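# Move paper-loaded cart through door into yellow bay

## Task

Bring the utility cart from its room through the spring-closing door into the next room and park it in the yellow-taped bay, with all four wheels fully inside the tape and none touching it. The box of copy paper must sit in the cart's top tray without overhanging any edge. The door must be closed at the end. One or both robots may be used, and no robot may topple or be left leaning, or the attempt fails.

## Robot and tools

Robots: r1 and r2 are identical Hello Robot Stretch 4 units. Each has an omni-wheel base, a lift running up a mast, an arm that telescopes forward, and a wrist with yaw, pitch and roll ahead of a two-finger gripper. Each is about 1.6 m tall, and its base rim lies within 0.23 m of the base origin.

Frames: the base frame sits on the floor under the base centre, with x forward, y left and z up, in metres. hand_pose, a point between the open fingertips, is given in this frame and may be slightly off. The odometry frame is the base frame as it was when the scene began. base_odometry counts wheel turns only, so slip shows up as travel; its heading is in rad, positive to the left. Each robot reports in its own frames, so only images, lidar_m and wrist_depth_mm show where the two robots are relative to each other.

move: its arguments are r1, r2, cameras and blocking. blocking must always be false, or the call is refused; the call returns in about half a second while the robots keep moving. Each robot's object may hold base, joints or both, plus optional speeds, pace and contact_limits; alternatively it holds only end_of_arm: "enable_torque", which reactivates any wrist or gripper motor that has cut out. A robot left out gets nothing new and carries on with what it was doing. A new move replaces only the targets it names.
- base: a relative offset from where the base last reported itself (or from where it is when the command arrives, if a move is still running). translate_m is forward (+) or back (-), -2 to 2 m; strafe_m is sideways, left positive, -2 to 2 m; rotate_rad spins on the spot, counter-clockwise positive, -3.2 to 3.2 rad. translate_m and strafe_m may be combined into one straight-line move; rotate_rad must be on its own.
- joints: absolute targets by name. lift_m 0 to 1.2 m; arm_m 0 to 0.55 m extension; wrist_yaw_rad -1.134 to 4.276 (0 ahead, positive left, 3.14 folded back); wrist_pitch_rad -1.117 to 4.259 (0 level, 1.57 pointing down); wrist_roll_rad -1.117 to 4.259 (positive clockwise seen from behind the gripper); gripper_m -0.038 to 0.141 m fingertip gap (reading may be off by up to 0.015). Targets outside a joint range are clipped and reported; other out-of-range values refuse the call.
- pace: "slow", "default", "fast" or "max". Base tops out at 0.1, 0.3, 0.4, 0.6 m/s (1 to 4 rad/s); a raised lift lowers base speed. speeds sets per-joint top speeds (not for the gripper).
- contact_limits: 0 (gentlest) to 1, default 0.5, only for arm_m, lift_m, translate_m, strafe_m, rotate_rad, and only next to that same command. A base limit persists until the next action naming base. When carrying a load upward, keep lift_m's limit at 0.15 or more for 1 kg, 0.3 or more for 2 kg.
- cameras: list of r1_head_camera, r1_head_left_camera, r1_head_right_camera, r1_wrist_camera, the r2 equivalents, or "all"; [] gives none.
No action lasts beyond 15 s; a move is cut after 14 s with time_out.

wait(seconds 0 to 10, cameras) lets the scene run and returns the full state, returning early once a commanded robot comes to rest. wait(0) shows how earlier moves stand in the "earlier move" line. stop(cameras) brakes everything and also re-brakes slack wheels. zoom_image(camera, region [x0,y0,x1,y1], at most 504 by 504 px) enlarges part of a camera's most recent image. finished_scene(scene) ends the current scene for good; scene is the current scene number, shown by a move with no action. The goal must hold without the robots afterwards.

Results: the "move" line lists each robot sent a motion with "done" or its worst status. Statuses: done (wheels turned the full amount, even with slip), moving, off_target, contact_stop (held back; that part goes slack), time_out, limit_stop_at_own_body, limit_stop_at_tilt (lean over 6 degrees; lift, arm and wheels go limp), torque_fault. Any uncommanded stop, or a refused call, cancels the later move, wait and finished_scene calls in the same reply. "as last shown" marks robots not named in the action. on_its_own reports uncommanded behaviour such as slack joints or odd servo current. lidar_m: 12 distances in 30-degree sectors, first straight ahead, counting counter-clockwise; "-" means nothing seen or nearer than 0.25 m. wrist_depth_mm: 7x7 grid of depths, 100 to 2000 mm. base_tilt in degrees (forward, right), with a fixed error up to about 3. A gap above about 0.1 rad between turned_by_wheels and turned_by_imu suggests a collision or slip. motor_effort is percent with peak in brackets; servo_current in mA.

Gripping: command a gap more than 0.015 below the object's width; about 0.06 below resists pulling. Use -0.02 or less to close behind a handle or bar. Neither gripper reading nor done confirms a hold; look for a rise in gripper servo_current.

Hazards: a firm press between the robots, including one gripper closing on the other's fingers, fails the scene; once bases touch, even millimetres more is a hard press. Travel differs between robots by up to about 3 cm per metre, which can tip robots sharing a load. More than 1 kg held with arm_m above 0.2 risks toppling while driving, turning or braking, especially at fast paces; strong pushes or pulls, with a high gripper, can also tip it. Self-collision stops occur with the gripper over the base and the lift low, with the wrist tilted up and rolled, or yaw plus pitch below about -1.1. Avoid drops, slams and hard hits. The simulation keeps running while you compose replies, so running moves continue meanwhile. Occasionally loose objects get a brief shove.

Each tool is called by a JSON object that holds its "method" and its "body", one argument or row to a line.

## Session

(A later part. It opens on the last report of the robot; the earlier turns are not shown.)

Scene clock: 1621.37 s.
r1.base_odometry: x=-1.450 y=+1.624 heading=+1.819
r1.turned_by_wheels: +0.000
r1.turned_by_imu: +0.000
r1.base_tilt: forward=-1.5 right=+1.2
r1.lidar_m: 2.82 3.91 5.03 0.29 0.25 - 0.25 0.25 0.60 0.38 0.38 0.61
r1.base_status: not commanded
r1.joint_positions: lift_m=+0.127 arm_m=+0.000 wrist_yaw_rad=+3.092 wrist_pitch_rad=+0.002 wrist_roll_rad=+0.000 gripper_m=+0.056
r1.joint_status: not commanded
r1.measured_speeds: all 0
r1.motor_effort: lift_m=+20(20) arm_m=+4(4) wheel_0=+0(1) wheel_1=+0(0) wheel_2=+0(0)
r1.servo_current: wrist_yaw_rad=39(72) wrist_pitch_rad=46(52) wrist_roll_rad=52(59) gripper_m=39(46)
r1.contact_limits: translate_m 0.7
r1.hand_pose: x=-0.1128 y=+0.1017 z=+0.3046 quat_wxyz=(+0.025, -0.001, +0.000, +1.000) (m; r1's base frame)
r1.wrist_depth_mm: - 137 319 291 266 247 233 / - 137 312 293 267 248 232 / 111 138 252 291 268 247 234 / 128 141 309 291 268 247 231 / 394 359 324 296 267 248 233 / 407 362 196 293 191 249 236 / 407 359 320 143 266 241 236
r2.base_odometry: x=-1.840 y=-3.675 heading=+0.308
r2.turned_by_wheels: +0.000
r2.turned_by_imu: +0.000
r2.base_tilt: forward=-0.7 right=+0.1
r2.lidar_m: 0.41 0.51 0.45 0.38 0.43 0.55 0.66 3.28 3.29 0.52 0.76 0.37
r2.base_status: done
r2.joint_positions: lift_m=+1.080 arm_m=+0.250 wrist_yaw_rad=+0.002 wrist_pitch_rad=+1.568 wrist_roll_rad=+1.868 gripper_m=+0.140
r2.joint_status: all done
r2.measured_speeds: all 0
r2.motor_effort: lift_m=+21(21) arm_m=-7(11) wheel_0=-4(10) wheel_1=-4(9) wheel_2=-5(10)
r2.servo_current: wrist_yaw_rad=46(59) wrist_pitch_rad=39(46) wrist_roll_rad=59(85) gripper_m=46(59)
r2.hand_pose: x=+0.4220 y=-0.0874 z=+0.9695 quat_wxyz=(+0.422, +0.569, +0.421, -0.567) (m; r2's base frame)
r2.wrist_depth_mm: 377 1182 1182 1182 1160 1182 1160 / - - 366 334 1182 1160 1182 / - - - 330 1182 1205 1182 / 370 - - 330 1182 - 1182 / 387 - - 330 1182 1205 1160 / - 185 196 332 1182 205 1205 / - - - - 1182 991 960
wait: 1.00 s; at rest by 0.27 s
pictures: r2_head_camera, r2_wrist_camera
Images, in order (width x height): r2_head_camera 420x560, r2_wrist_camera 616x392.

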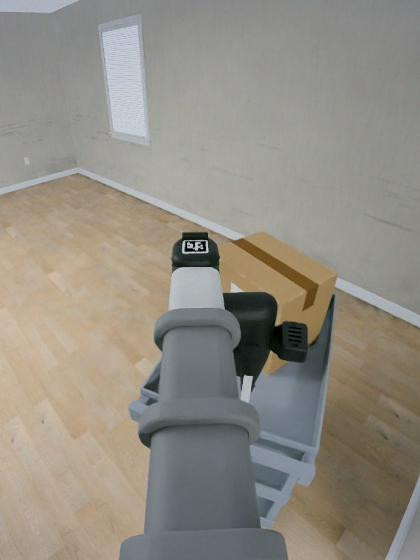

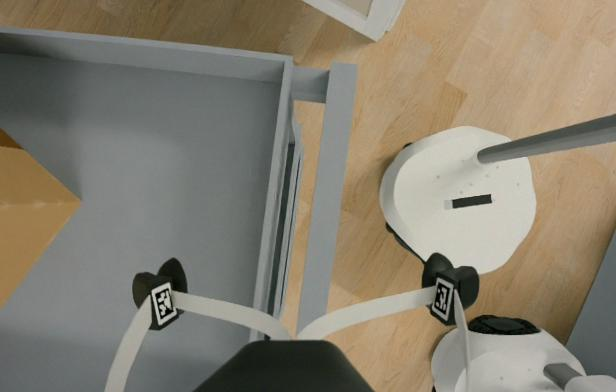

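{"method": "move", "body": {
  "blocking": false,
  "r2": {"joints":{"wrist_roll_rad":1.99,"lift_m":0.965}}
}}

{"method": "wait", "body": {
  "seconds": 3
}}

{"method": "move", "body": {
  "blocking": false,
  "r2": {"joints":{"gripper_m":0.03}}
}}

{"method": "wait", "body": {
  "seconds": 3,
  "cameras": ["r2_head_camera","r2_wrist_camera"]
}}

Scene clock: 1628.87 s.
move: r2 moving
r1: as last shown
r1.base_tilt: forward=-1.5 right=+1.3
r1.lidar_m: 2.82 3.89 5.02 0.30 0.25 - 0.25 0.26 0.62 0.36 0.37 0.62
r1.motor_effort: lift_m=+20(20) arm_m=+4(4) wheel_0=-1(1) wheel_1=+0(0) wheel_2=+0(0)
r1.servo_current: wrist_yaw_rad=33(72) wrist_pitch_rad=39(46) wrist_roll_rad=46(59) gripper_m=39(46)
r1.contact_limits: translate_m 0.7
r1.wrist_depth_mm: - 138 319 291 267 248 233 / - 138 310 291 267 247 233 / 111 138 253 290 268 247 234 / 128 141 309 293 268 248 232 / 397 357 322 294 268 249 233 / 404 359 196 293 190 248 235 / 413 362 319 143 267 240 236
r2.base_odometry: x=-1.840 y=-3.675 heading=+0.308
r2.turned_by_wheels: +0.000
r2.turned_by_imu: +0.000
r2.base_tilt: forward=-0.7 right=+0.1
r2.lidar_m: 0.40 0.54 0.44 0.38 0.47 0.57 0.67 3.30 3.29 0.52 0.78 0.38
r2.base_status: not commanded
r2.joint_positions: lift_m=+1.042 arm_m=+0.250 wrist_yaw_rad=+0.002 wrist_pitch_rad=+1.568 wrist_roll_rad=+1.988 gripper_m=+0.140
r2.joint_status: lift_m moving; wrist_roll_rad moving
r2.measured_speeds: translate_m=+0.000 strafe_m=+0.000 rotate_rad=+0.000 lift_m=-0.146 arm_m=+0.000 wrist_yaw_rad=+0.000 wrist_pitch_rad=+0.000 wrist_roll_rad=+0.000
r2.motor_effort: lift_m=+11(18) arm_m=-7(7) wheel_0=-4(5) wheel_1=-4(5) wheel_2=-5(5)
r2.servo_current: wrist_yaw_rad=39(59) wrist_pitch_rad=39(46) wrist_roll_rad=20(65) gripper_m=46(59)
r2.hand_pose: x=+0.4220 y=-0.0874 z=+0.9322 quat_wxyz=(+0.387, +0.593, +0.386, -0.592) (m; r2's base frame)
r2.wrist_depth_mm: 1160 1160 1160 1182 1138 1138 1160 / 342 345 320 298 1160 1160 1138 / - - - 296 1138 - 1118 / - - - 298 1160 - 1138 / 353 - - 298 1138 1138 1138 / - 185 197 297 1160 205 1138 / - - - - 1160 991 931

Scene clock: 1629.90 s.
earlier move: r2 done
r1.base_odometry: x=-1.450 y=+1.624 heading=+1.819
r1.turned_by_wheels: +0.000
r1.turned_by_imu: +0.000
r1.base_tilt: forward=-1.5 right=+1.3
r1.lidar_m: 2.81 3.90 5.03 0.29 0.25 - 0.25 0.26 0.61 0.37 0.39 0.60
r1.base_status: not commanded
r1.joint_positions: lift_m=+0.127 arm_m=+0.000 wrist_yaw_rad=+3.092 wrist_pitch_rad=+0.002 wrist_roll_rad=+0.000 gripper_m=+0.056
r1.joint_status: not commanded
r1.measured_speeds: all 0
r1.motor_effort: lift_m=+20(20) arm_m=+4(4) wheel_0=+0(1) wheel_1=+0(0) wheel_2=+0(0)
r1.servo_current: wrist_yaw_rad=26(72) wrist_pitch_rad=46(46) wrist_roll_rad=59(59) gripper_m=46(52)
r1.contact_limits: translate_m 0.7
r1.hand_pose: x=-0.1128 y=+0.1017 z=+0.3046 quat_wxyz=(+0.025, -0.001, +0.000, +1.000) (m; r1's base frame)
r1.wrist_depth_mm: - 137 322 290 266 246 234 / - 137 310 291 266 245 234 / 111 138 253 293 268 248 235 / 128 141 309 293 268 247 232 / 397 357 324 293 270 249 233 / 407 359 195 291 191 248 235 / 410 359 320 143 267 240 236
r2.base_odometry: x=-1.840 y=-3.675 heading=+0.308
r2.turned_by_wheels: +0.000
r2.turned_by_imu: +0.000
r2.base_tilt: forward=-0.7 right=+0.1
r2.lidar_m: 0.41 0.54 0.46 0.39 0.46 0.54 0.67 3.27 3.29 0.54 0.75 0.37
r2.base_status: not commanded
r2.joint_positions: lift_m=+0.965 arm_m=+0.250 wrist_yaw_rad=+0.002 wrist_pitch_rad=+1.568 wrist_roll_rad=+1.988 gripper_m=+0.140
r2.joint_status: all done
r2.measured_speeds: all 0
r2.motor_effort: lift_m=+14(18) arm_m=-7(7) wheel_0=-4(5) wheel_1=-4(5) wheel_2=-5(5)
r2.servo_current: wrist_yaw_rad=52(59) wrist_pitch_rad=39(46) wrist_roll_rad=46(65) gripper_m=46(59)
r2.hand_pose: x=+0.4220 y=-0.0874 z=+0.8551 quat_wxyz=(+0.387, +0.593, +0.386, -0.592) (m; r2's base frame)
r2.wrist_depth_mm: 249 252 242 243 1078 1060 1060 / - - 217 217 1078 1060 1060 / - - - 217 1078 - 1078 / - - 270 217 - - 1098 / - - 220 216 1098 1042 1078 / - 185 197 218 1078 206 1060 / - - - - 1060 1008 866
wait: 1.03 of 3 s (r2 has come to rest)

Scene clock: 1630.40 s.
move: r2 moving
r1: as last shown
r1.base_tilt: forward=-1.6 right=+1.3
r1.lidar_m: 2.81 3.90 5.03 0.29 0.25 - 0.25 0.25 0.61 0.37 0.36 0.63
r1.servo_current: wrist_yaw_rad=33(52) wrist_pitch_rad=39(46) wrist_roll_rad=46(52) gripper_m=46(52)
r1.contact_limits: translate_m 0.7
r1.wrist_depth_mm: - 137 320 290 267 247 231 / - 138 310 291 267 247 233 / 111 138 252 291 270 247 233 / 129 142 309 291 268 248 232 / 399 357 322 293 268 248 232 / 402 359 195 293 191 248 236 / 410 357 320 143 267 240 235
r2.base_odometry: x=-1.840 y=-3.675 heading=+0.308
r2.turned_by_wheels: +0.000
r2.turned_by_imu: +0.000
r2.base_tilt: forward=-0.7 right=+0.1
r2.lidar_m: 0.42 0.52 0.45 0.35 0.44 0.57 0.65 3.29 3.30 0.54 0.75 0.36
r2.base_status: not commanded
r2.joint_positions: lift_m=+0.965 arm_m=+0.250 wrist_yaw_rad=+0.002 wrist_pitch_rad=+1.568 wrist_roll_rad=+1.988 gripper_m=+0.128
r2.joint_status: gripper_m moving
r2.measured_speeds: all 0
r2.motor_effort: lift_m=+14(14) arm_m=-7(7) wheel_0=-4(5) wheel_1=-4(5) wheel_2=-5(5)
r2.servo_current: wrist_yaw_rad=52(59) wrist_pitch_rad=46(46) wrist_roll_rad=46(52) gripper_m=111(111)
r2.hand_pose: x=+0.4220 y=-0.0874 z=+0.8551 quat_wxyz=(+0.387, +0.593, +0.386, -0.592) (m; r2's base frame)
r2.wrist_depth_mm: 250 252 242 242 1060 1060 1078 / - - 217 218 1078 1042 1060 / - - - 217 1042 - 1060 / - - 270 216 - - 1060 / - - 224 218 1078 - 1060 / - 186 194 218 213 1078 1078 / - - - - 1078 1008 854

Scene clock: 1631.97 s.
earlier move: r2 done
r1.base_odometry: x=-1.450 y=+1.624 heading=+1.819
r1.turned_by_wheels: +0.000
r1.turned_by_imu: +0.000
r1.base_tilt: forward=-1.5 right=+1.3
r1.lidar_m: 2.83 3.86 5.04 0.32 0.25 - 0.25 0.25 0.63 0.38 0.36 0.61
r1.base_status: not commanded
r1.joint_positions: lift_m=+0.127 arm_m=+0.000 wrist_yaw_rad=+3.092 wrist_pitch_rad=+0.002 wrist_roll_rad=+0.000 gripper_m=+0.056
r1.joint_status: not commanded
r1.measured_speeds: all 0
r1.motor_effort: lift_m=+20(20) arm_m=+4(4) wheel_0=+0(1) wheel_1=+0(0) wheel_2=+0(0)
r1.servo_current: wrist_yaw_rad=26(65) wrist_pitch_rad=46(52) wrist_roll_rad=52(72) gripper_m=46(52)
r1.contact_limits: translate_m 0.7
r1.hand_pose: x=-0.1128 y=+0.1017 z=+0.3046 quat_wxyz=(+0.025, -0.001, +0.000, +1.000) (m; r1's base frame)
r1.wrist_depth_mm: - 138 319 291 268 246 233 / - 137 312 291 267 247 234 / 111 138 253 291 267 247 233 / 128 141 307 291 270 249 233 / 397 357 320 293 268 248 232 / 407 359 195 294 190 248 236 / 407 357 319 143 266 241 236
r2.base_odometry: x=-1.840 y=-3.675 heading=+0.308
r2.turned_by_wheels: +0.000
r2.turned_by_imu: +0.000
r2.base_tilt: forward=-0.7 right=+0.1
r2.lidar_m: 0.41 0.53 0.45 0.38 0.45 0.57 0.65 3.28 3.28 0.54 0.76 0.35
r2.base_status: not commanded
r2.joint_positions: lift_m=+0.965 arm_m=+0.250 wrist_yaw_rad=+0.002 wrist_pitch_rad=+1.568 wrist_roll_rad=+1.988 gripper_m=+0.031
r2.joint_status: all done
r2.measured_speeds: all 0
r2.motor_effort: lift_m=+17(17) arm_m=-7(7) wheel_0=-4(5) wheel_1=-4(5) wheel_2=-5(6)
r2.servo_current: wrist_yaw_rad=39(59) wrist_pitch_rad=39(46) wrist_roll_rad=39(52) gripper_m=130(208)
r2.hand_pose: x=+0.4220 y=-0.0874 z=+0.8549 quat_wxyz=(+0.387, +0.593, +0.386, -0.592) (m; r2's base frame)
r2.wrist_depth_mm: 252 256 242 241 1060 1060 1060 / - - - 273 1060 1060 1060 / - - - 215 976 - 1060 / - - 216 214 - - 1060 / - - 217 216 1060 1078 1042 / - 163 187 216 186 1060 1060 / - - - - 1060 960 854
wait: 1.57 of 3 s (r2 has come to rest)
pictures: r2_head_camera, r2_wrist_camera
Images, in order (width x height): r2_head_camera 420x560, r2_wrist_camera 616x392.

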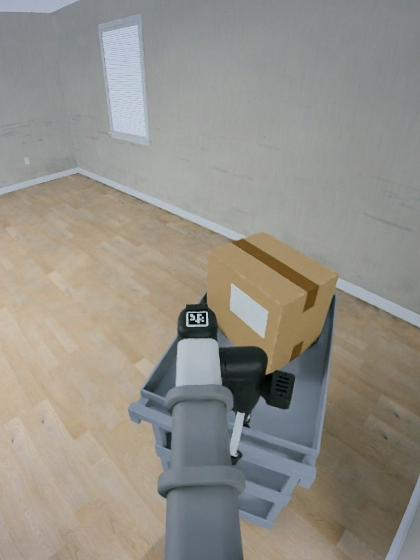

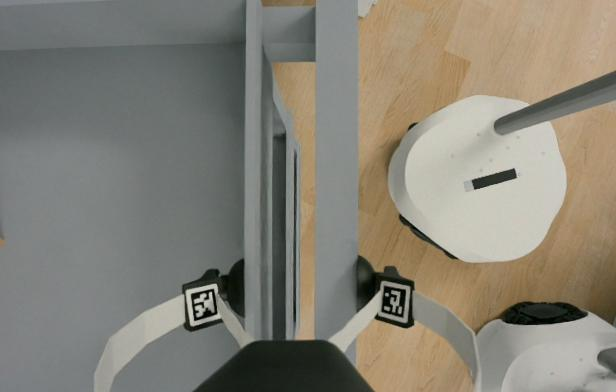

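{"method": "move", "body": {
  "blocking": false,
  "r2": {"joints":{"wrist_roll_rad":1.6,"gripper_m":0.01},"speeds":{"wrist_roll_rad":0.25}}
}}

{"method": "wait", "body": {
  "seconds": 3,
  "cameras": ["r2_head_camera","r2_wrist_camera"]
}}

Scene clock: 1642.07 s.
move: r2 moving
r1: as last shown
r1.lidar_m: 2.85 3.90 5.01 0.29 0.25 - 0.25 0.27 0.61 0.37 0.37 0.64
r1.servo_current: wrist_yaw_rad=33(65) wrist_pitch_rad=33(46) wrist_roll_rad=46(59) gripper_m=39(52)
r1.contact_limits: translate_m 0.7
r1.wrist_depth_mm: - 137 320 291 266 247 232 / - 138 312 291 268 247 233 / 111 138 252 291 270 248 233 / 128 142 310 294 270 248 232 / 399 357 324 293 270 247 233 / 407 359 196 294 190 249 236 / 407 359 320 143 267 240 235
r2.base_odometry: x=-1.840 y=-3.675 heading=+0.308
r2.turned_by_wheels: +0.000
r2.turned_by_imu: +0.000
r2.base_tilt: forward=-0.7 right=+0.1
r2.lidar_m: 0.42 0.53 0.45 0.37 0.44 0.59 0.65 3.29 3.30 0.54 0.77 0.35
r2.base_status: not commanded
r2.joint_positions: lift_m=+0.965 arm_m=+0.250 wrist_yaw_rad=+0.001 wrist_pitch_rad=+1.568 wrist_roll_rad=+1.889 gripper_m=+0.015
r2.joint_status: wrist_roll_rad moving; gripper_m moving
r2.measured_speeds: translate_m=+0.000 strafe_m=+0.000 rotate_rad=+0.000 lift_m=+0.000 arm_m=+0.000 wrist_yaw_rad=-0.005 wrist_pitch_rad=+0.000 wrist_roll_rad=-0.239
r2.motor_effort: lift_m=+17(18) arm_m=-7(7) wheel_0=-4(5) wheel_1=-4(5) wheel_2=-5(5)
r2.servo_current: wrist_yaw_rad=46(52) wrist_pitch_rad=39(46) wrist_roll_rad=65(104) gripper_m=267(286)
r2.hand_pose: x=+0.4219 y=-0.0874 z=+0.8549 quat_wxyz=(+0.415, +0.573, +0.414, -0.572) (m; r2's base frame)
r2.wrist_depth_mm: - 277 252 239 1042 1042 1060 / - - - 225 1060 1078 1060 / - - - 539 1078 - 1060 / - - - 263 - - 1042 / - - - 216 1060 - 1060 / - 166 187 216 185 1060 1042 / - - - - 1060 904 854

Scene clock: 1643.53 s.
earlier move: r2 done
r1.base_odometry: x=-1.450 y=+1.624 heading=+1.819
r1.turned_by_wheels: +0.000
r1.turned_by_imu: +0.000
r1.base_tilt: forward=-1.5 right=+1.3
r1.lidar_m: 2.84 3.90 5.04 0.30 0.25 - 0.26 0.25 0.59 0.38 0.37 0.63
r1.base_status: not commanded
r1.joint_positions: lift_m=+0.127 arm_m=+0.000 wrist_yaw_rad=+3.092 wrist_pitch_rad=+0.002 wrist_roll_rad=+0.000 gripper_m=+0.056
r1.joint_status: not commanded
r1.measured_speeds: all 0
r1.motor_effort: lift_m=+20(20) arm_m=+4(4) wheel_0=+0(1) wheel_1=+0(0) wheel_2=+0(0)
r1.servo_current: wrist_yaw_rad=52(65) wrist_pitch_rad=46(46) wrist_roll_rad=39(65) gripper_m=39(52)
r1.contact_limits: translate_m 0.7
r1.hand_pose: x=-0.1128 y=+0.1017 z=+0.3046 quat_wxyz=(+0.025, -0.001, +0.000, +1.000) (m; r1's base frame)
r1.wrist_depth_mm: - 137 319 290 266 247 232 / - 137 309 290 266 247 234 / 111 138 253 293 268 247 234 / 128 142 307 293 268 248 232 / 397 359 322 293 270 249 233 / 404 359 195 293 190 248 235 / 407 362 322 143 266 241 236
r2.base_odometry: x=-1.840 y=-3.675 heading=+0.308
r2.turned_by_wheels: +0.000
r2.turned_by_imu: +0.000
r2.base_tilt: forward=-0.7 right=+0.0
r2.lidar_m: 0.42 0.52 0.43 0.39 0.43 0.56 0.68 3.29 3.29 0.53 0.73 0.34
r2.base_status: not commanded
r2.joint_positions: lift_m=+0.965 arm_m=+0.250 wrist_yaw_rad=-0.003 wrist_pitch_rad=+1.568 wrist_roll_rad=+1.617 gripper_m=+0.011
r2.joint_status: all done
r2.measured_speeds: all 0
r2.motor_effort: lift_m=+17(18) arm_m=-7(7) wheel_0=-4(5) wheel_1=-4(5) wheel_2=-5(6)
r2.servo_current: wrist_yaw_rad=59(59) wrist_pitch_rad=46(46) wrist_roll_rad=104(124) gripper_m=169(286)
r2.hand_pose: x=+0.4215 y=-0.0874 z=+0.8549 quat_wxyz=(+0.488, +0.513, +0.487, -0.512) (m; r2's base frame)
r2.wrist_depth_mm: - - - 256 240 1060 1060 / - - - - 216 1060 1060 / - - - 1060 216 1042 1060 / - - - 1078 216 - 768 / - - - 242 216 - 1060 / - 156 183 217 184 - 1042 / - - - - 1060 1042 1060
wait: 1.47 of 3 s (r2 has come to rest)
pictures: r2_head_camera, r2_wrist_camera
Images, in order (width x height): r2_head_camera 420x560, r2_wrist_camera 616x392.

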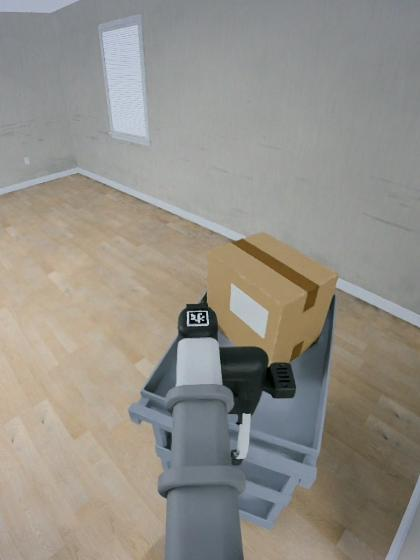

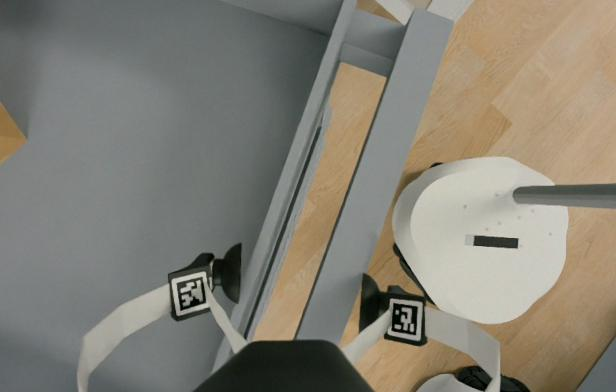

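{"method": "move", "body": {
  "blocking": false,
  "r2": {"joints":{"wrist_roll_rad":1.95}}
}}

{"method": "wait", "body": {
  "seconds": 2
}}

{"method": "move", "body": {
  "blocking": false,
  "r2": {"base":{"translate_m":-0.2,"strafe_m":0.2},"pace":"slow"}
}}

{"method": "wait", "body": {
  "seconds": 5,
  "cameras": ["r2_head_camera","r2_head_left_camera","r1_head_left_camera","r2_wrist_camera"]
}}

Scene clock: 1656.47 s.
move: r2 moving
r1: as last shown
r1.lidar_m: 2.83 3.88 5.03 0.32 0.25 - 0.25 0.26 0.62 0.37 0.36 0.63
r1.servo_current: wrist_yaw_rad=59(65) wrist_pitch_rad=39(52) wrist_roll_rad=52(65) gripper_m=46(52)
r1.contact_limits: translate_m 0.7
r1.wrist_depth_mm: - 137 319 290 267 246 233 / - 138 312 291 267 248 234 / 111 138 252 293 268 248 234 / 128 142 310 293 267 248 232 / 397 359 320 294 270 248 232 / 407 359 195 293 191 249 235 / 407 362 319 143 266 240 236
r2.base_odometry: x=-1.840 y=-3.675 heading=+0.308
r2.turned_by_wheels: +0.000
r2.turned_by_imu: +0.001
r2.base_tilt: forward=-0.7 right=+0.1
r2.lidar_m: 0.39 0.51 0.41 0.39 0.47 0.58 0.68 3.29 3.29 0.54 0.76 0.38
r2.base_status: not commanded
r2.joint_positions: lift_m=+0.965 arm_m=+0.250 wrist_yaw_rad=-0.003 wrist_pitch_rad=+1.568 wrist_roll_rad=+1.947 gripper_m=+0.011
r2.joint_status: wrist_roll_rad moving
r2.measured_speeds: translate_m=+0.000 strafe_m=+0.000 rotate_rad=+0.000 lift_m=+0.000 arm_m=+0.000 wrist_yaw_rad=+0.000 wrist_pitch_rad=+0.000 wrist_roll_rad=+0.111
r2.motor_effort: lift_m=+17(18) arm_m=-7(7) wheel_0=-4(5) wheel_1=-5(5) wheel_2=-5(5)
r2.servo_current: wrist_yaw_rad=46(52) wrist_pitch_rad=39(46) wrist_roll_rad=39(78) gripper_m=163(176)
r2.hand_pose: x=+0.4215 y=-0.0874 z=+0.8549 quat_wxyz=(+0.397, +0.586, +0.396, -0.585) (m; r2's base frame)
r2.wrist_depth_mm: 265 265 247 240 1042 1060 1060 / - - - 253 1078 1060 1060 / - - - 215 1060 - 1060 / - - - 216 - - 1060 / - - - 216 1078 1060 1078 / - 162 187 216 181 1042 1060 / - - - - 1078 917 866

Scene clock: 1656.80 s.
earlier move: r2 done
r1.base_odometry: x=-1.450 y=+1.624 heading=+1.819
r1.turned_by_wheels: +0.000
r1.turned_by_imu: +0.000
r1.base_tilt: forward=-1.6 right=+1.3
r1.lidar_m: 2.81 3.90 5.03 0.31 0.25 - 0.25 0.25 0.58 0.38 0.38 0.62
r1.base_status: not commanded
r1.joint_positions: lift_m=+0.127 arm_m=+0.000 wrist_yaw_rad=+3.092 wrist_pitch_rad=+0.002 wrist_roll_rad=+0.000 gripper_m=+0.056
r1.joint_status: not commanded
r1.measured_speeds: all 0
r1.motor_effort: lift_m=+20(20) arm_m=+4(4) wheel_0=+0(1) wheel_1=+0(0) wheel_2=+0(0)
r1.servo_current: wrist_yaw_rad=46(65) wrist_pitch_rad=46(52) wrist_roll_rad=39(65) gripper_m=46(52)
r1.contact_limits: translate_m 0.7
r1.hand_pose: x=-0.1128 y=+0.1017 z=+0.3046 quat_wxyz=(+0.025, -0.001, +0.000, +1.000) (m; r1's base frame)
r1.wrist_depth_mm: - 137 320 291 267 246 234 / - 138 312 290 266 247 234 / 111 138 252 291 268 248 234 / 128 141 309 293 268 248 232 / 397 359 322 294 268 249 233 / 404 359 195 294 191 249 236 / 407 362 320 143 266 240 235
r2.base_odometry: x=-1.840 y=-3.675 heading=+0.308
r2.turned_by_wheels: +0.000
r2.turned_by_imu: +0.000
r2.base_tilt: forward=-0.7 right=+0.1
r2.lidar_m: 0.43 0.50 0.42 0.36 0.44 0.57 0.65 3.28 3.28 0.54 0.75 0.37
r2.base_status: not commanded
r2.joint_positions: lift_m=+0.965 arm_m=+0.250 wrist_yaw_rad=-0.003 wrist_pitch_rad=+1.568 wrist_roll_rad=+1.948 gripper_m=+0.011
r2.joint_status: all done
r2.measured_speeds: all 0
r2.motor_effort: lift_m=+17(18) arm_m=-7(7) wheel_0=-4(5) wheel_1=-5(5) wheel_2=-5(5)
r2.servo_current: wrist_yaw_rad=65(65) wrist_pitch_rad=39(46) wrist_roll_rad=39(78) gripper_m=163(176)
r2.hand_pose: x=+0.4215 y=-0.0874 z=+0.8549 quat_wxyz=(+0.397, +0.586, +0.396, -0.585) (m; r2's base frame)
r2.wrist_depth_mm: 263 264 246 240 1060 1060 1060 / - - - 236 1078 1078 1060 / - - - 216 1042 - 1060 / - - - 216 - - 1042 / - - - 216 1078 1060 1060 / - 167 188 216 181 1078 1060 / - - - - 1078 917 854
wait: 0.33 of 2 s (r2 has come to rest)

Scene clock: 1657.30 s.
move: r2 moving
r1: as last shown
r1.base_tilt: forward=-1.5 right=+1.3
r1.lidar_m: 2.80 3.85 5.03 0.30 0.25 - 0.25 0.26 0.61 0.36 0.36 0.62
r1.servo_current: wrist_yaw_rad=46(65) wrist_pitch_rad=46(52) wrist_roll_rad=46(52) gripper_m=46(46)
r1.contact_limits: translate_m 0.7
r1.wrist_depth_mm: - 137 319 290 267 246 233 / - 137 312 291 267 247 234 / 111 138 252 293 267 246 234 / 128 142 309 293 270 248 232 / 399 355 320 291 268 248 233 / 402 359 195 294 191 248 236 / 410 362 320 143 266 241 235
r2.base_odometry: x=-1.851 y=-3.669 heading=+0.308
r2.turned_by_wheels: +0.000
r2.turned_by_imu: +0.000
r2.base_tilt: forward=-0.6 right=+0.0
r2.lidar_m: 0.41 0.53 0.43 0.36 0.46 0.57 0.66 3.28 3.29 0.55 0.75 0.36
r2.base_status: translate_m moving; strafe_m moving
r2.joint_positions: lift_m=+0.965 arm_m=+0.250 wrist_yaw_rad=-0.002 wrist_pitch_rad=+1.568 wrist_roll_rad=+1.949 gripper_m=+0.011
r2.joint_status: not commanded
r2.measured_speeds: translate_m=-0.036 strafe_m=+0.035 rotate_rad=+0.000 lift_m=+0.000 arm_m=+0.000 wrist_yaw_rad=+0.001 wrist_pitch_rad=-0.007 wrist_roll_rad=+0.002
r2.motor_effort: lift_m=+17(18) arm_m=-7(7) wheel_0=-11(14) wheel_1=+5(5) wheel_2=+6(8)
r2.servo_current: wrist_yaw_rad=46(52) wrist_pitch_rad=39(46) wrist_roll_rad=52(52) gripper_m=169(169)
r2.hand_pose: x=+0.4217 y=-0.0874 z=+0.8549 quat_wxyz=(+0.397, +0.586, +0.396, -0.585) (m; r2's base frame)
r2.wrist_depth_mm: 270 268 249 241 1060 1042 1060 / - - - 264 1078 1060 1060 / - - - 216 1060 - 1060 / - - 233 216 - - - / - - 217 217 1060 1060 1042 / - 163 202 216 182 1060 1060 / - - - - 1060 917 842

Scene clock: 1660.87 s.
earlier move: r2 done
r1.base_odometry: x=-1.450 y=+1.624 heading=+1.819
r1.turned_by_wheels: +0.000
r1.turned_by_imu: +0.000
r1.base_tilt: forward=-1.5 right=+1.3
r1.lidar_m: 2.82 3.88 5.04 0.30 0.25 - 0.25 0.25 0.25 0.26 0.34 0.41
r1.base_status: not commanded
r1.joint_positions: lift_m=+0.127 arm_m=+0.000 wrist_yaw_rad=+3.092 wrist_pitch_rad=+0.002 wrist_roll_rad=+0.000 gripper_m=+0.056
r1.joint_status: not commanded
r1.measured_speeds: all 0
r1.motor_effort: lift_m=+20(20) arm_m=+4(4) wheel_0=+0(1) wheel_1=+0(0) wheel_2=+0(0)
r1.servo_current: wrist_yaw_rad=59(78) wrist_pitch_rad=39(52) wrist_roll_rad=46(78) gripper_m=46(52)
r1.contact_limits: translate_m 0.7
r1.hand_pose: x=-0.1128 y=+0.1017 z=+0.3046 quat_wxyz=(+0.025, -0.001, +0.000, +1.000) (m; r1's base frame)
r1.wrist_depth_mm: - 138 319 291 267 247 232 / - 137 310 291 267 248 233 / 111 138 252 290 268 248 235 / 128 142 309 293 268 248 232 / 397 357 320 294 268 249 233 / 404 362 195 294 190 249 235 / 410 359 319 143 267 240 236
r2.base_odometry: x=-2.091 y=-3.545 heading=+0.307
r2.turned_by_wheels: +0.000
r2.turned_by_imu: -0.002
r2.base_tilt: forward=-0.6 right=+0.1
r2.lidar_m: 0.44 0.28 0.25 0.27 0.29 0.28 0.33 3.26 3.26 0.79 0.78 0.30
r2.base_status: done
r2.joint_positions: lift_m=+0.965 arm_m=+0.250 wrist_yaw_rad=-0.004 wrist_pitch_rad=+1.568 wrist_roll_rad=+1.954 gripper_m=+0.011
r2.joint_status: not commanded
r2.measured_speeds: all 0
r2.motor_effort: lift_m=+17(18) arm_m=-7(7) wheel_0=-10(16) wheel_1=+2(5) wheel_2=+2(8)
r2.servo_current: wrist_yaw_rad=46(59) wrist_pitch_rad=33(46) wrist_roll_rad=46(65) gripper_m=156(169)
r2.hand_pose: x=+0.4216 y=-0.0874 z=+0.8549 quat_wxyz=(+0.395, +0.588, +0.394, -0.586) (m; r2's base frame)
r2.wrist_depth_mm: - - - 256 242 1078 1078 / - - - - 218 1078 1078 / - - - 1078 217 - 1078 / - - - 1078 216 - - / - - 214 1078 1025 - - / - 156 183 218 186 854 - / - - - - 854 854 -
wait: 3.57 of 5 s (r2 has come to rest)
pictures: r1_head_left_camera, r2_head_camera, r2_head_left_camera, r2_wrist_camera
Images, in order (width x height): r1_head_left_camera 420x672, r2_head_camera 420x560, r2_head_left_camera 420x672, r2_wrist_camera 616x392.

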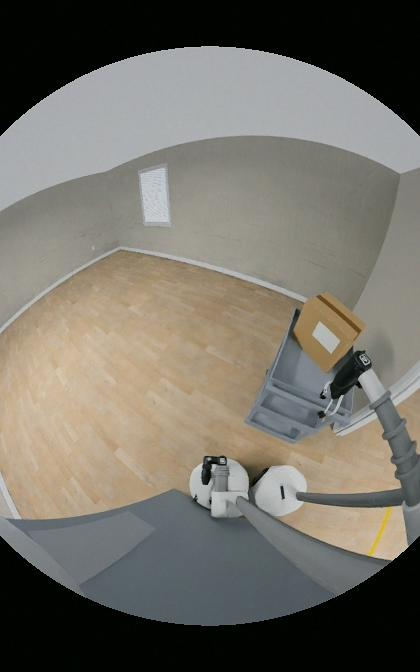

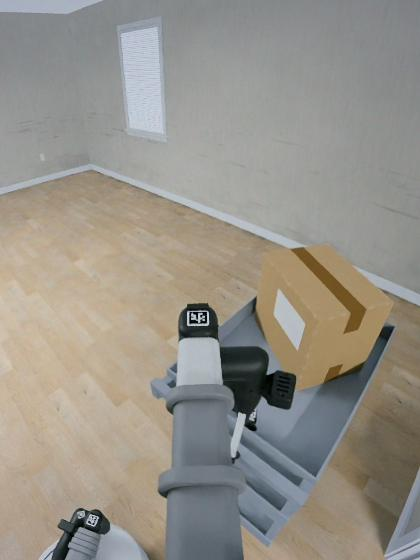

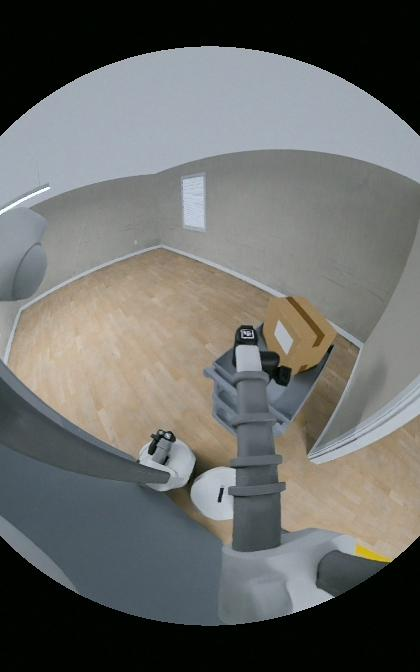

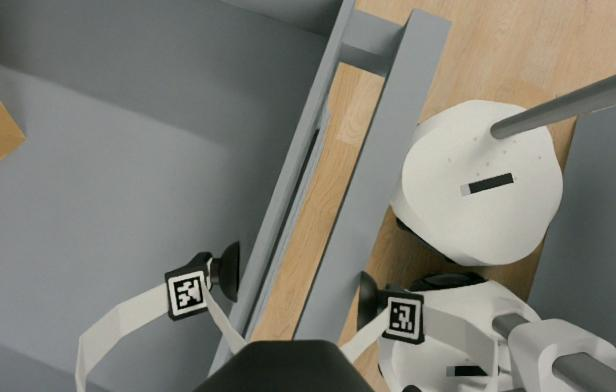

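{"method": "move", "body": {
  "blocking": false,
  "r2": {"base":{"translate_m":-0.2,"strafe_m":-0.24},"pace":"slow"}
}}

{"method": "wait", "body": {
  "seconds": 5,
  "cameras": ["r2_head_camera","r2_head_left_camera","r1_head_left_camera","r2_wrist_camera"]
}}

Scene clock: 1669.77 s.
move: r2 moving
r1: as last shown
r1.base_tilt: forward=-1.5 right=+1.2
r1.lidar_m: 2.81 3.90 5.03 0.30 0.25 - 0.25 0.25 0.25 0.26 0.34 0.42
r1.motor_effort: lift_m=+20(20) arm_m=+4(4) wheel_0=+0(0) wheel_1=+0(0) wheel_2=+0(0)
r1.servo_current: wrist_yaw_rad=52(59) wrist_pitch_rad=46(46) wrist_roll_rad=26(59) gripper_m=39(46)
r1.contact_limits: translate_m 0.7
r1.wrist_depth_mm: - 137 320 291 267 246 233 / - 138 312 291 267 246 233 / 111 138 253 291 268 247 233 / 128 141 310 293 268 248 232 / 397 355 320 294 268 247 232 / 404 362 196 294 191 249 236 / 407 359 322 143 267 241 236
r2.base_odometry: x=-2.096 y=-3.556 heading=+0.308
r2.turned_by_wheels: +0.000
r2.turned_by_imu: +0.001
r2.base_tilt: forward=-0.7 right=+0.0
r2.lidar_m: 0.44 0.30 0.25 0.28 0.29 0.26 0.32 3.27 3.25 0.79 0.78 0.32
r2.base_status: translate_m moving; strafe_m moving
r2.joint_positions: lift_m=+0.965 arm_m=+0.250 wrist_yaw_rad=-0.004 wrist_pitch_rad=+1.568 wrist_roll_rad=+1.954 gripper_m=+0.011
r2.joint_status: not commanded
r2.measured_speeds: translate_m=-0.032 strafe_m=-0.037 rotate_rad=+0.003 lift_m=+0.000 arm_m=+0.000 wrist_yaw_rad=+0.000 wrist_pitch_rad=+0.000 wrist_roll_rad=+0.000
r2.motor_effort: lift_m=+17(18) arm_m=-7(7) wheel_0=+5(9) wheel_1=-10(11) wheel_2=+6(7)
r2.servo_current: wrist_yaw_rad=39(59) wrist_pitch_rad=39(46) wrist_roll_rad=59(59) gripper_m=156(169)
r2.hand_pose: x=+0.4216 y=-0.0874 z=+0.8549 quat_wxyz=(+0.395, +0.588, +0.394, -0.586) (m; r2's base frame)
r2.wrist_depth_mm: - - - 251 239 1078 1060 / - - - - 216 1078 1060 / - - - 1078 216 - 1060 / - - - 1060 216 - - / - - 208 1078 1078 1060 - / - 156 184 218 185 854 - / - - - - 854 854 -

Scene clock: 1673.67 s.
earlier move: r2 done
r1.base_odometry: x=-1.450 y=+1.624 heading=+1.819
r1.turned_by_wheels: +0.000
r1.turned_by_imu: +0.000
r1.base_tilt: forward=-1.5 right=+1.3
r1.lidar_m: 2.82 3.87 5.03 0.30 0.25 - 0.25 0.25 0.53 0.55 0.43 0.56
r1.base_status: not commanded
r1.joint_positions: lift_m=+0.127 arm_m=+0.000 wrist_yaw_rad=+3.092 wrist_pitch_rad=+0.002 wrist_roll_rad=+0.000 gripper_m=+0.056
r1.joint_status: not commanded
r1.measured_speeds: all 0
r1.motor_effort: lift_m=+20(20) arm_m=+4(4) wheel_0=-1(1) wheel_1=+0(0) wheel_2=+0(0)
r1.servo_current: wrist_yaw_rad=59(78) wrist_pitch_rad=39(52) wrist_roll_rad=33(65) gripper_m=39(46)
r1.contact_limits: translate_m 0.7
r1.hand_pose: x=-0.1128 y=+0.1017 z=+0.3046 quat_wxyz=(+0.025, -0.001, +0.000, +1.000) (m; r1's base frame)
r1.wrist_depth_mm: - 137 319 290 266 245 234 / - 137 310 291 267 247 232 / 111 138 252 290 266 247 234 / 129 142 309 293 268 248 233 / 399 359 322 293 270 248 232 / 407 357 196 294 191 249 236 / 407 359 322 143 266 241 236
r2.base_odometry: x=-2.208 y=-3.834 heading=+0.308
r2.turned_by_wheels: +0.001
r2.turned_by_imu: +0.001
r2.base_tilt: forward=-0.7 right=+0.1
r2.lidar_m: 0.41 0.47 0.54 0.34 0.28 0.29 3.44 2.96 2.94 2.89 0.63 0.39
r2.base_status: done
r2.joint_positions: lift_m=+0.965 arm_m=+0.250 wrist_yaw_rad=+0.001 wrist_pitch_rad=+1.569 wrist_roll_rad=+1.949 gripper_m=+0.011
r2.joint_status: not commanded
r2.measured_speeds: all 0
r2.motor_effort: lift_m=+17(18) arm_m=-6(7) wheel_0=+7(12) wheel_1=-4(12) wheel_2=+7(10)
r2.servo_current: wrist_yaw_rad=52(65) wrist_pitch_rad=39(52) wrist_roll_rad=46(59) gripper_m=150(169)
r2.hand_pose: x=+0.4217 y=-0.0874 z=+0.8549 quat_wxyz=(+0.398, +0.585, +0.397, -0.584) (m; r2's base frame)
r2.wrist_depth_mm: 236 233 242 216 1042 1078 1060 / 271 - 250 216 1042 1060 1042 / - - 241 216 1078 - 1060 / - - 250 217 - - - / - - - 217 1060 - - / - 166 187 219 183 1078 - / - 141 - - 1078 1078 -
wait: 3.90 of 5 s (r2 has come to rest)
pictures: r1_head_left_camera, r2_head_camera, r2_head_left_camera, r2_wrist_camera
Images, in order (width x height): r1_head_left_camera 420x672, r2_head_camera 420x560, r2_head_left_camera 420x672, r2_wrist_camera 616x392.

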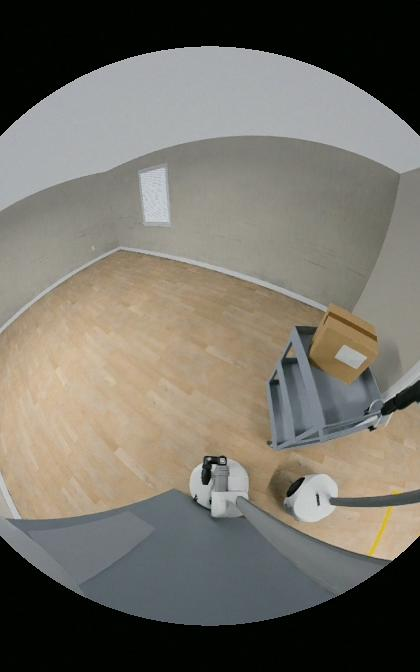

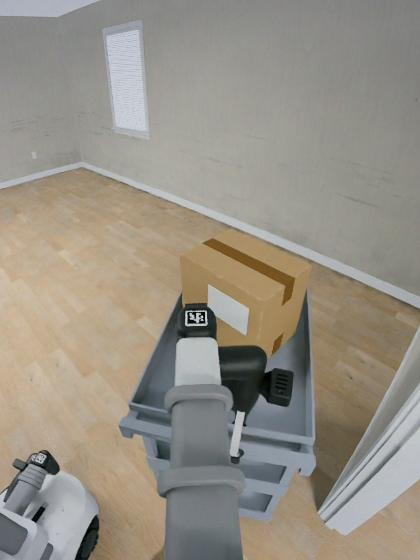

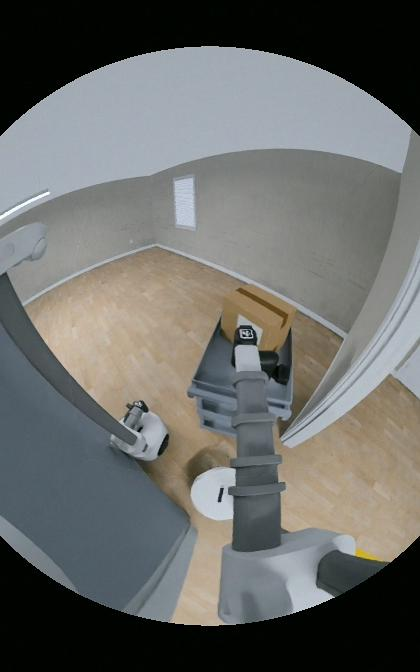

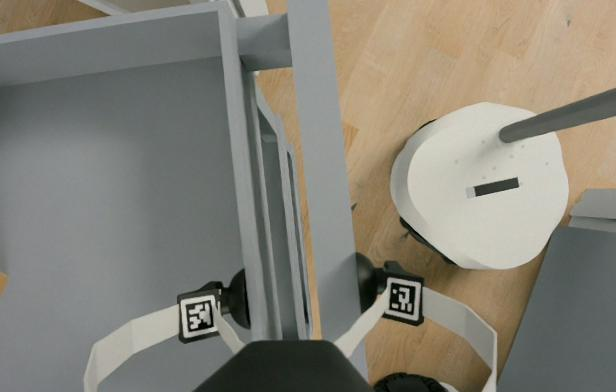

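{"method": "move", "body": {
  "blocking": false,
  "r2": {"base":{"rotate_rad":0.41},"joints":{"wrist_roll_rad":2.2},"pace":"slow","speeds":{"wrist_roll_rad":0.5}}
}}

{"method": "wait", "body": {
  "seconds": 3
}}

{"method": "wait", "body": {
  "seconds": 0.5,
  "cameras": ["r2_head_camera","r2_head_left_camera","r2_wrist_camera"]
}}

Scene clock: 1689.37 s.
move: r2 moving
r1: as last shown
r1.lidar_m: 2.82 3.89 5.03 0.31 0.25 - 0.25 0.25 0.54 0.53 0.40 0.51
r1.motor_effort: lift_m=+20(20) arm_m=+4(4) wheel_0=+0(0) wheel_1=+0(0) wheel_2=+0(0)
r1.servo_current: wrist_yaw_rad=33(65) wrist_pitch_rad=46(46) wrist_roll_rad=52(59) gripper_m=39(46)
r1.contact_limits: translate_m 0.7
r1.wrist_depth_mm: - 137 319 290 267 246 233 / - 137 312 291 266 248 233 / 111 138 252 293 268 248 234 / 128 142 309 293 268 248 233 / 399 357 322 294 268 248 233 / 404 357 196 293 191 249 235 / 410 362 322 143 266 241 236
r2.base_odometry: x=-2.208 y=-3.834 heading=+0.432
r2.turned_by_wheels: +0.124
r2.turned_by_imu: +0.121
r2.base_tilt: forward=-0.7 right=+0.1
r2.lidar_m: 0.42 0.55 0.52 0.35 0.29 0.34 3.04 2.97 3.01 2.73 0.62 0.37
r2.base_status: rotate_rad moving
r2.joint_positions: lift_m=+0.965 arm_m=+0.250 wrist_yaw_rad=+0.001 wrist_pitch_rad=+1.569 wrist_roll_rad=+2.152 gripper_m=+0.011
r2.joint_status: wrist_roll_rad moving
r2.measured_speeds: translate_m=+0.001 strafe_m=+0.000 rotate_rad=+0.485 lift_m=+0.000 arm_m=+0.000 wrist_yaw_rad=+0.000 wrist_pitch_rad=+0.000 wrist_roll_rad=+0.519
r2.motor_effort: lift_m=+17(18) arm_m=-6(6) wheel_0=-10(10) wheel_1=-6(9) wheel_2=-11(12)
r2.servo_current: wrist_yaw_rad=46(46) wrist_pitch_rad=46(46) wrist_roll_rad=78(111) gripper_m=150(156)
r2.hand_pose: x=+0.4216 y=-0.0874 z=+0.8549 quat_wxyz=(+0.336, +0.623, +0.336, -0.622) (m; r2's base frame)
r2.wrist_depth_mm: 236 241 243 217 1060 1060 1060 / 272 - 266 218 1078 1042 1060 / - - - 218 1078 - 1060 / - - 235 218 1060 - - / - - 239 218 1060 1078 - / - 167 190 217 184 1078 - / - 135 - - - 1060 -

Scene clock: 1690.43 s.
earlier move: r2 done
r1.base_odometry: x=-1.450 y=+1.624 heading=+1.819
r1.turned_by_wheels: +0.000
r1.turned_by_imu: +0.000
r1.base_tilt: forward=-1.5 right=+1.3
r1.lidar_m: 2.82 3.88 5.02 0.32 0.25 - 0.25 0.27 0.51 0.40 0.31 0.37
r1.base_status: not commanded
r1.joint_positions: lift_m=+0.127 arm_m=+0.000 wrist_yaw_rad=+3.092 wrist_pitch_rad=+0.002 wrist_roll_rad=+0.000 gripper_m=+0.056
r1.joint_status: not commanded
r1.measured_speeds: all 0
r1.motor_effort: lift_m=+20(20) arm_m=+4(4) wheel_0=+0(1) wheel_1=+0(0) wheel_2=+0(0)
r1.servo_current: wrist_yaw_rad=65(65) wrist_pitch_rad=39(46) wrist_roll_rad=46(65) gripper_m=46(46)
r1.contact_limits: translate_m 0.7
r1.hand_pose: x=-0.1128 y=+0.1017 z=+0.3046 quat_wxyz=(+0.025, -0.001, +0.000, +1.000) (m; r1's base frame)
r1.wrist_depth_mm: - 137 319 291 265 247 232 / - 138 312 291 267 248 233 / 111 138 253 291 267 247 234 / 128 142 307 294 268 248 232 / 397 355 320 294 270 248 234 / 402 362 195 294 191 249 236 / 407 362 320 143 268 241 236
r2.base_odometry: x=-2.208 y=-3.834 heading=+0.717
r2.turned_by_wheels: +0.285
r2.turned_by_imu: +0.277
r2.base_tilt: forward=-0.7 right=+0.1
r2.lidar_m: 0.42 0.54 0.42 0.28 0.30 0.39 3.00 2.94 3.10 0.64 0.66 0.28
r2.base_status: done
r2.joint_positions: lift_m=+0.965 arm_m=+0.250 wrist_yaw_rad=-0.004 wrist_pitch_rad=+1.570 wrist_roll_rad=+2.203 gripper_m=+0.011
r2.joint_status: all done
r2.measured_speeds: all 0
r2.motor_effort: lift_m=+17(18) arm_m=-4(6) wheel_0=-7(13) wheel_1=-5(9) wheel_2=-9(12)
r2.servo_current: wrist_yaw_rad=46(59) wrist_pitch_rad=39(46) wrist_roll_rad=52(111) gripper_m=143(156)
r2.hand_pose: x=+0.4207 y=-0.0874 z=+0.8548 quat_wxyz=(+0.319, +0.631, +0.318, -0.631) (m; r2's base frame)
r2.wrist_depth_mm: - - - 253 219 1078 1060 / - - - 1078 219 741 1078 / - - - 1078 218 - 1078 / - - - 1078 217 - - / - - 210 1078 1060 1060 - / - 159 182 229 187 1078 - / - - - - 960 1060 -
wait: 1.07 of 3 s (r2 has come to rest)

Scene clock: 1690.93 s.
r1.base_odometry: x=-1.450 y=+1.624 heading=+1.819
r1.turned_by_wheels: +0.000
r1.turned_by_imu: +0.000
r1.base_tilt: forward=-1.5 right=+1.3
r1.lidar_m: 2.81 3.87 5.03 0.30 0.25 - 0.25 0.25 0.54 0.42 0.29 0.36
r1.base_status: not commanded
r1.joint_positions: lift_m=+0.127 arm_m=+0.000 wrist_yaw_rad=+3.092 wrist_pitch_rad=+0.002 wrist_roll_rad=+0.000 gripper_m=+0.056
r1.joint_status: not commanded
r1.measured_speeds: all 0
r1.motor_effort: lift_m=+20(20) arm_m=+4(4) wheel_0=+0(1) wheel_1=+0(0) wheel_2=+0(0)
r1.servo_current: wrist_yaw_rad=46(65) wrist_pitch_rad=46(46) wrist_roll_rad=52(65) gripper_m=33(46)
r1.contact_limits: translate_m 0.7
r1.hand_pose: x=-0.1128 y=+0.1017 z=+0.3046 quat_wxyz=(+0.025, -0.001, +0.000, +1.000) (m; r1's base frame)
r1.wrist_depth_mm: - 137 317 290 266 247 233 / - 137 312 291 267 247 233 / 111 138 253 291 267 248 234 / 128 141 307 293 268 248 232 / 399 357 324 294 268 248 232 / 407 359 196 293 191 248 236 / 410 362 320 143 267 241 236
r2.base_odometry: x=-2.208 y=-3.834 heading=+0.717
r2.turned_by_wheels: +0.000
r2.turned_by_imu: +0.000
r2.base_tilt: forward=-0.7 right=+0.0
r2.lidar_m: 0.44 0.54 0.42 0.31 0.29 0.39 3.00 2.95 3.07 0.67 0.67 0.29
r2.base_status: done
r2.joint_positions: lift_m=+0.965 arm_m=+0.250 wrist_yaw_rad=-0.004 wrist_pitch_rad=+1.570 wrist_roll_rad=+2.203 gripper_m=+0.011
r2.joint_status: all done
r2.measured_speeds: all 0
r2.motor_effort: lift_m=+17(18) arm_m=-4(6) wheel_0=-6(13) wheel_1=-5(9) wheel_2=-8(12)
r2.servo_current: wrist_yaw_rad=46(59) wrist_pitch_rad=39(46) wrist_roll_rad=46(111) gripper_m=137(156)
r2.hand_pose: x=+0.4207 y=-0.0874 z=+0.8548 quat_wxyz=(+0.319, +0.631, +0.318, -0.631) (m; r2's base frame)
r2.wrist_depth_mm: - - - 252 218 1078 1060 / - - - 1078 219 732 1042 / - - - 1078 219 - 1078 / - - - 1078 218 - - / - - 211 1060 1078 1060 - / - 159 183 229 186 1078 - / - - - - 960 1078 -
wait: 0.50 s; at rest by 0.27 s
pictures: r2_head_camera, r2_head_left_camera, r2_wrist_camera
Images, in order (width x height): r2_head_camera 420x560, r2_head_left_camera 420x672, r2_wrist_camera 616x392.

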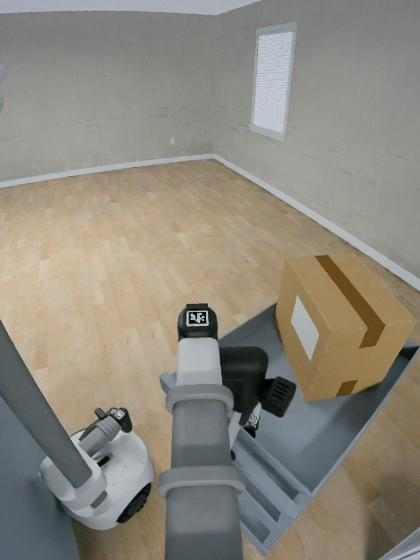

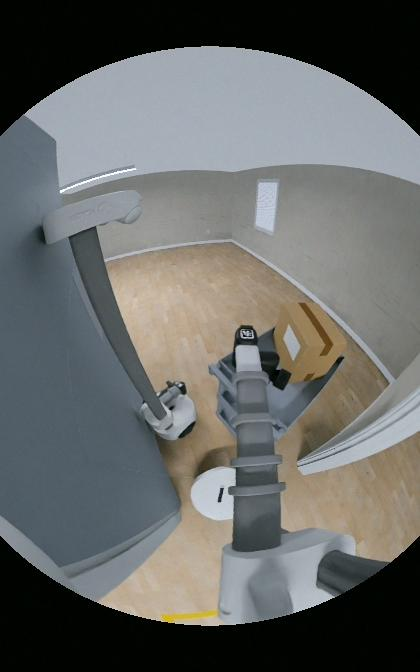

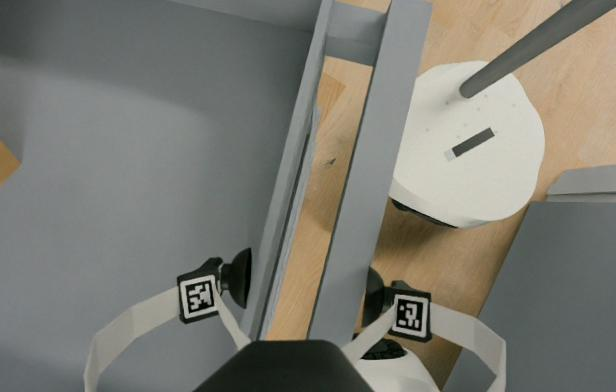

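{"method": "move", "body": {
  "blocking": false,
  "r2": {"base":{"translate_m":-0.33,"strafe_m":-0.1},"pace":"slow"}
}}

{"method": "wait", "body": {
  "seconds": 6,
  "cameras": ["r2_head_camera","r2_head_left_camera","r2_wrist_camera"]
}}

Scene clock: 1694.83 s.
move: r2 moving
r1: as last shown
r1.lidar_m: 2.82 3.89 5.03 0.31 0.25 - 0.25 0.25 0.55 0.42 0.31 0.38
r1.motor_effort: lift_m=+20(20) arm_m=+4(4) wheel_0=+0(0) wheel_1=+0(0) wheel_2=+0(0)
r1.servo_current: wrist_yaw_rad=39(65) wrist_pitch_rad=46(46) wrist_roll_rad=46(59) gripper_m=39(46)
r1.contact_limits: translate_m 0.7
r1.wrist_depth_mm: - 137 319 293 266 246 232 / - 138 312 291 267 248 233 / 111 138 253 293 268 248 233 / 128 142 307 290 270 248 233 / 399 355 322 293 267 248 232 / 407 359 197 294 191 250 236 / 410 362 322 143 268 240 235
r2.base_odometry: x=-2.215 y=-3.845 heading=+0.716
r2.turned_by_wheels: +0.000
r2.turned_by_imu: +0.000
r2.base_tilt: forward=-0.7 right=+0.0
r2.lidar_m: 0.42 0.56 0.39 0.30 0.28 2.89 2.98 2.95 3.07 0.66 0.64 0.29
r2.base_status: translate_m moving; strafe_m moving
r2.joint_positions: lift_m=+0.965 arm_m=+0.250 wrist_yaw_rad=-0.004 wrist_pitch_rad=+1.570 wrist_roll_rad=+2.203 gripper_m=+0.011
r2.joint_status: not commanded
r2.measured_speeds: translate_m=-0.047 strafe_m=-0.015 rotate_rad=+0.006 lift_m=+0.000 arm_m=+0.000 wrist_yaw_rad=+0.000 wrist_pitch_rad=+0.000 wrist_roll_rad=+0.000
r2.motor_effort: lift_m=+17(18) arm_m=-4(4) wheel_0=-8(10) wheel_1=-9(10) wheel_2=+8(8)
r2.servo_current: wrist_yaw_rad=52(59) wrist_pitch_rad=39(39) wrist_roll_rad=39(52) gripper_m=143(150)
r2.hand_pose: x=+0.4207 y=-0.0874 z=+0.8548 quat_wxyz=(+0.319, +0.631, +0.318, -0.631) (m; r2's base frame)
r2.wrist_depth_mm: - - - 248 216 1078 591 / - - - 277 217 - 1060 / - - - 1078 216 - 1060 / - - - 289 217 - - / - - 211 273 1078 1060 - / - 160 185 217 183 1060 - / - - - - 917 155 -

Scene clock: 1699.03 s.
earlier move: r2 done
r1.base_odometry: x=-1.450 y=+1.624 heading=+1.819
r1.turned_by_wheels: +0.000
r1.turned_by_imu: +0.000
r1.base_tilt: forward=-1.5 right=+1.3
r1.lidar_m: 2.83 3.89 5.04 0.30 0.25 - 0.25 0.25 0.62 0.47 0.47 0.54
r1.base_status: not commanded
r1.joint_positions: lift_m=+0.127 arm_m=+0.000 wrist_yaw_rad=+3.092 wrist_pitch_rad=+0.002 wrist_roll_rad=+0.000 gripper_m=+0.056
r1.joint_status: not commanded
r1.measured_speeds: all 0
r1.motor_effort: lift_m=+20(20) arm_m=+4(4) wheel_0=+0(1) wheel_1=+0(0) wheel_2=+0(0)
r1.servo_current: wrist_yaw_rad=46(72) wrist_pitch_rad=39(52) wrist_roll_rad=46(72) gripper_m=39(52)
r1.contact_limits: translate_m 0.7
r1.hand_pose: x=-0.1128 y=+0.1017 z=+0.3046 quat_wxyz=(+0.025, -0.001, +0.000, +1.000) (m; r1's base frame)
r1.wrist_depth_mm: - 137 320 291 266 246 233 / - 137 310 291 268 246 233 / 111 138 253 291 267 249 234 / 129 142 309 293 267 247 232 / 397 355 322 294 268 248 233 / 404 359 195 293 191 248 235 / 407 359 319 143 266 241 235
r2.base_odometry: x=-2.391 y=-4.126 heading=+0.717
r2.turned_by_wheels: +0.001
r2.turned_by_imu: +0.002
r2.base_tilt: forward=-0.6 right=+0.1
r2.lidar_m: 0.42 0.52 0.38 0.35 2.15 2.45 2.65 2.63 2.91 2.57 0.68 0.37
r2.base_status: done
r2.joint_positions: lift_m=+0.965 arm_m=+0.250 wrist_yaw_rad=+0.003 wrist_pitch_rad=+1.568 wrist_roll_rad=+2.198 gripper_m=+0.011
r2.joint_status: not commanded
r2.measured_speeds: all 0
r2.motor_effort: lift_m=+17(18) arm_m=-4(5) wheel_0=-2(10) wheel_1=-4(11) wheel_2=+10(12)
r2.servo_current: wrist_yaw_rad=46(59) wrist_pitch_rad=46(52) wrist_roll_rad=39(65) gripper_m=143(150)
r2.hand_pose: x=+0.4220 y=-0.0874 z=+0.8549 quat_wxyz=(+0.323, +0.630, +0.322, -0.629) (m; r2's base frame)
r2.wrist_depth_mm: 525 229 242 218 1060 1060 609 / 262 271 259 217 1078 750 1060 / - - 233 217 - - 1078 / - - 228 218 1060 - 1042 / - - - 218 1078 1060 1078 / - - 189 218 182 161 - / - 141 - - - - -
wait: 4.20 of 6 s (r2 has come to rest)
pictures: r2_head_camera, r2_head_left_camera, r2_wrist_camera
Images, in order (width x height): r2_head_camera 420x560, r2_head_left_camera 420x672, r2_wrist_camera 616x392.

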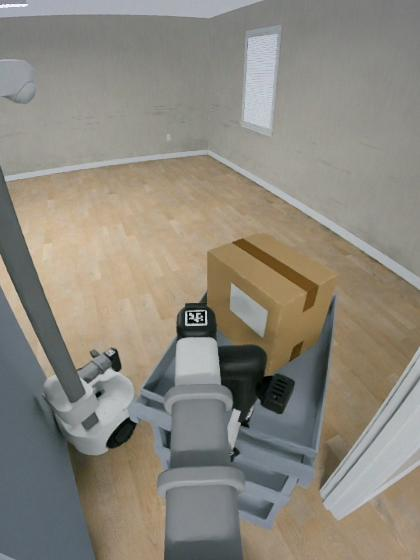

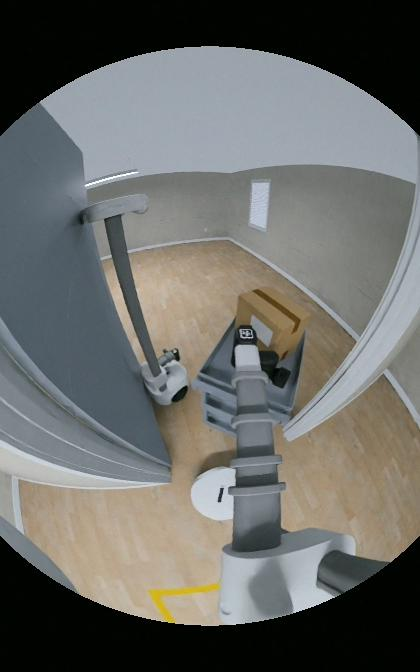

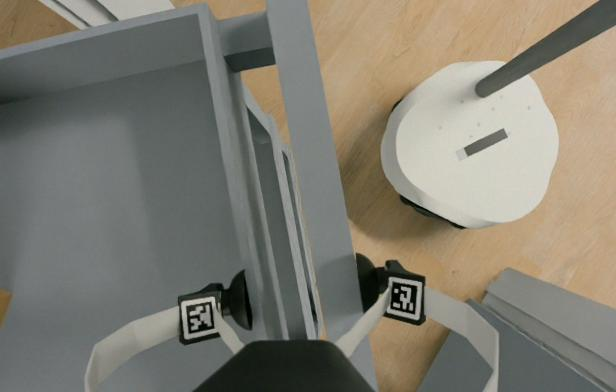

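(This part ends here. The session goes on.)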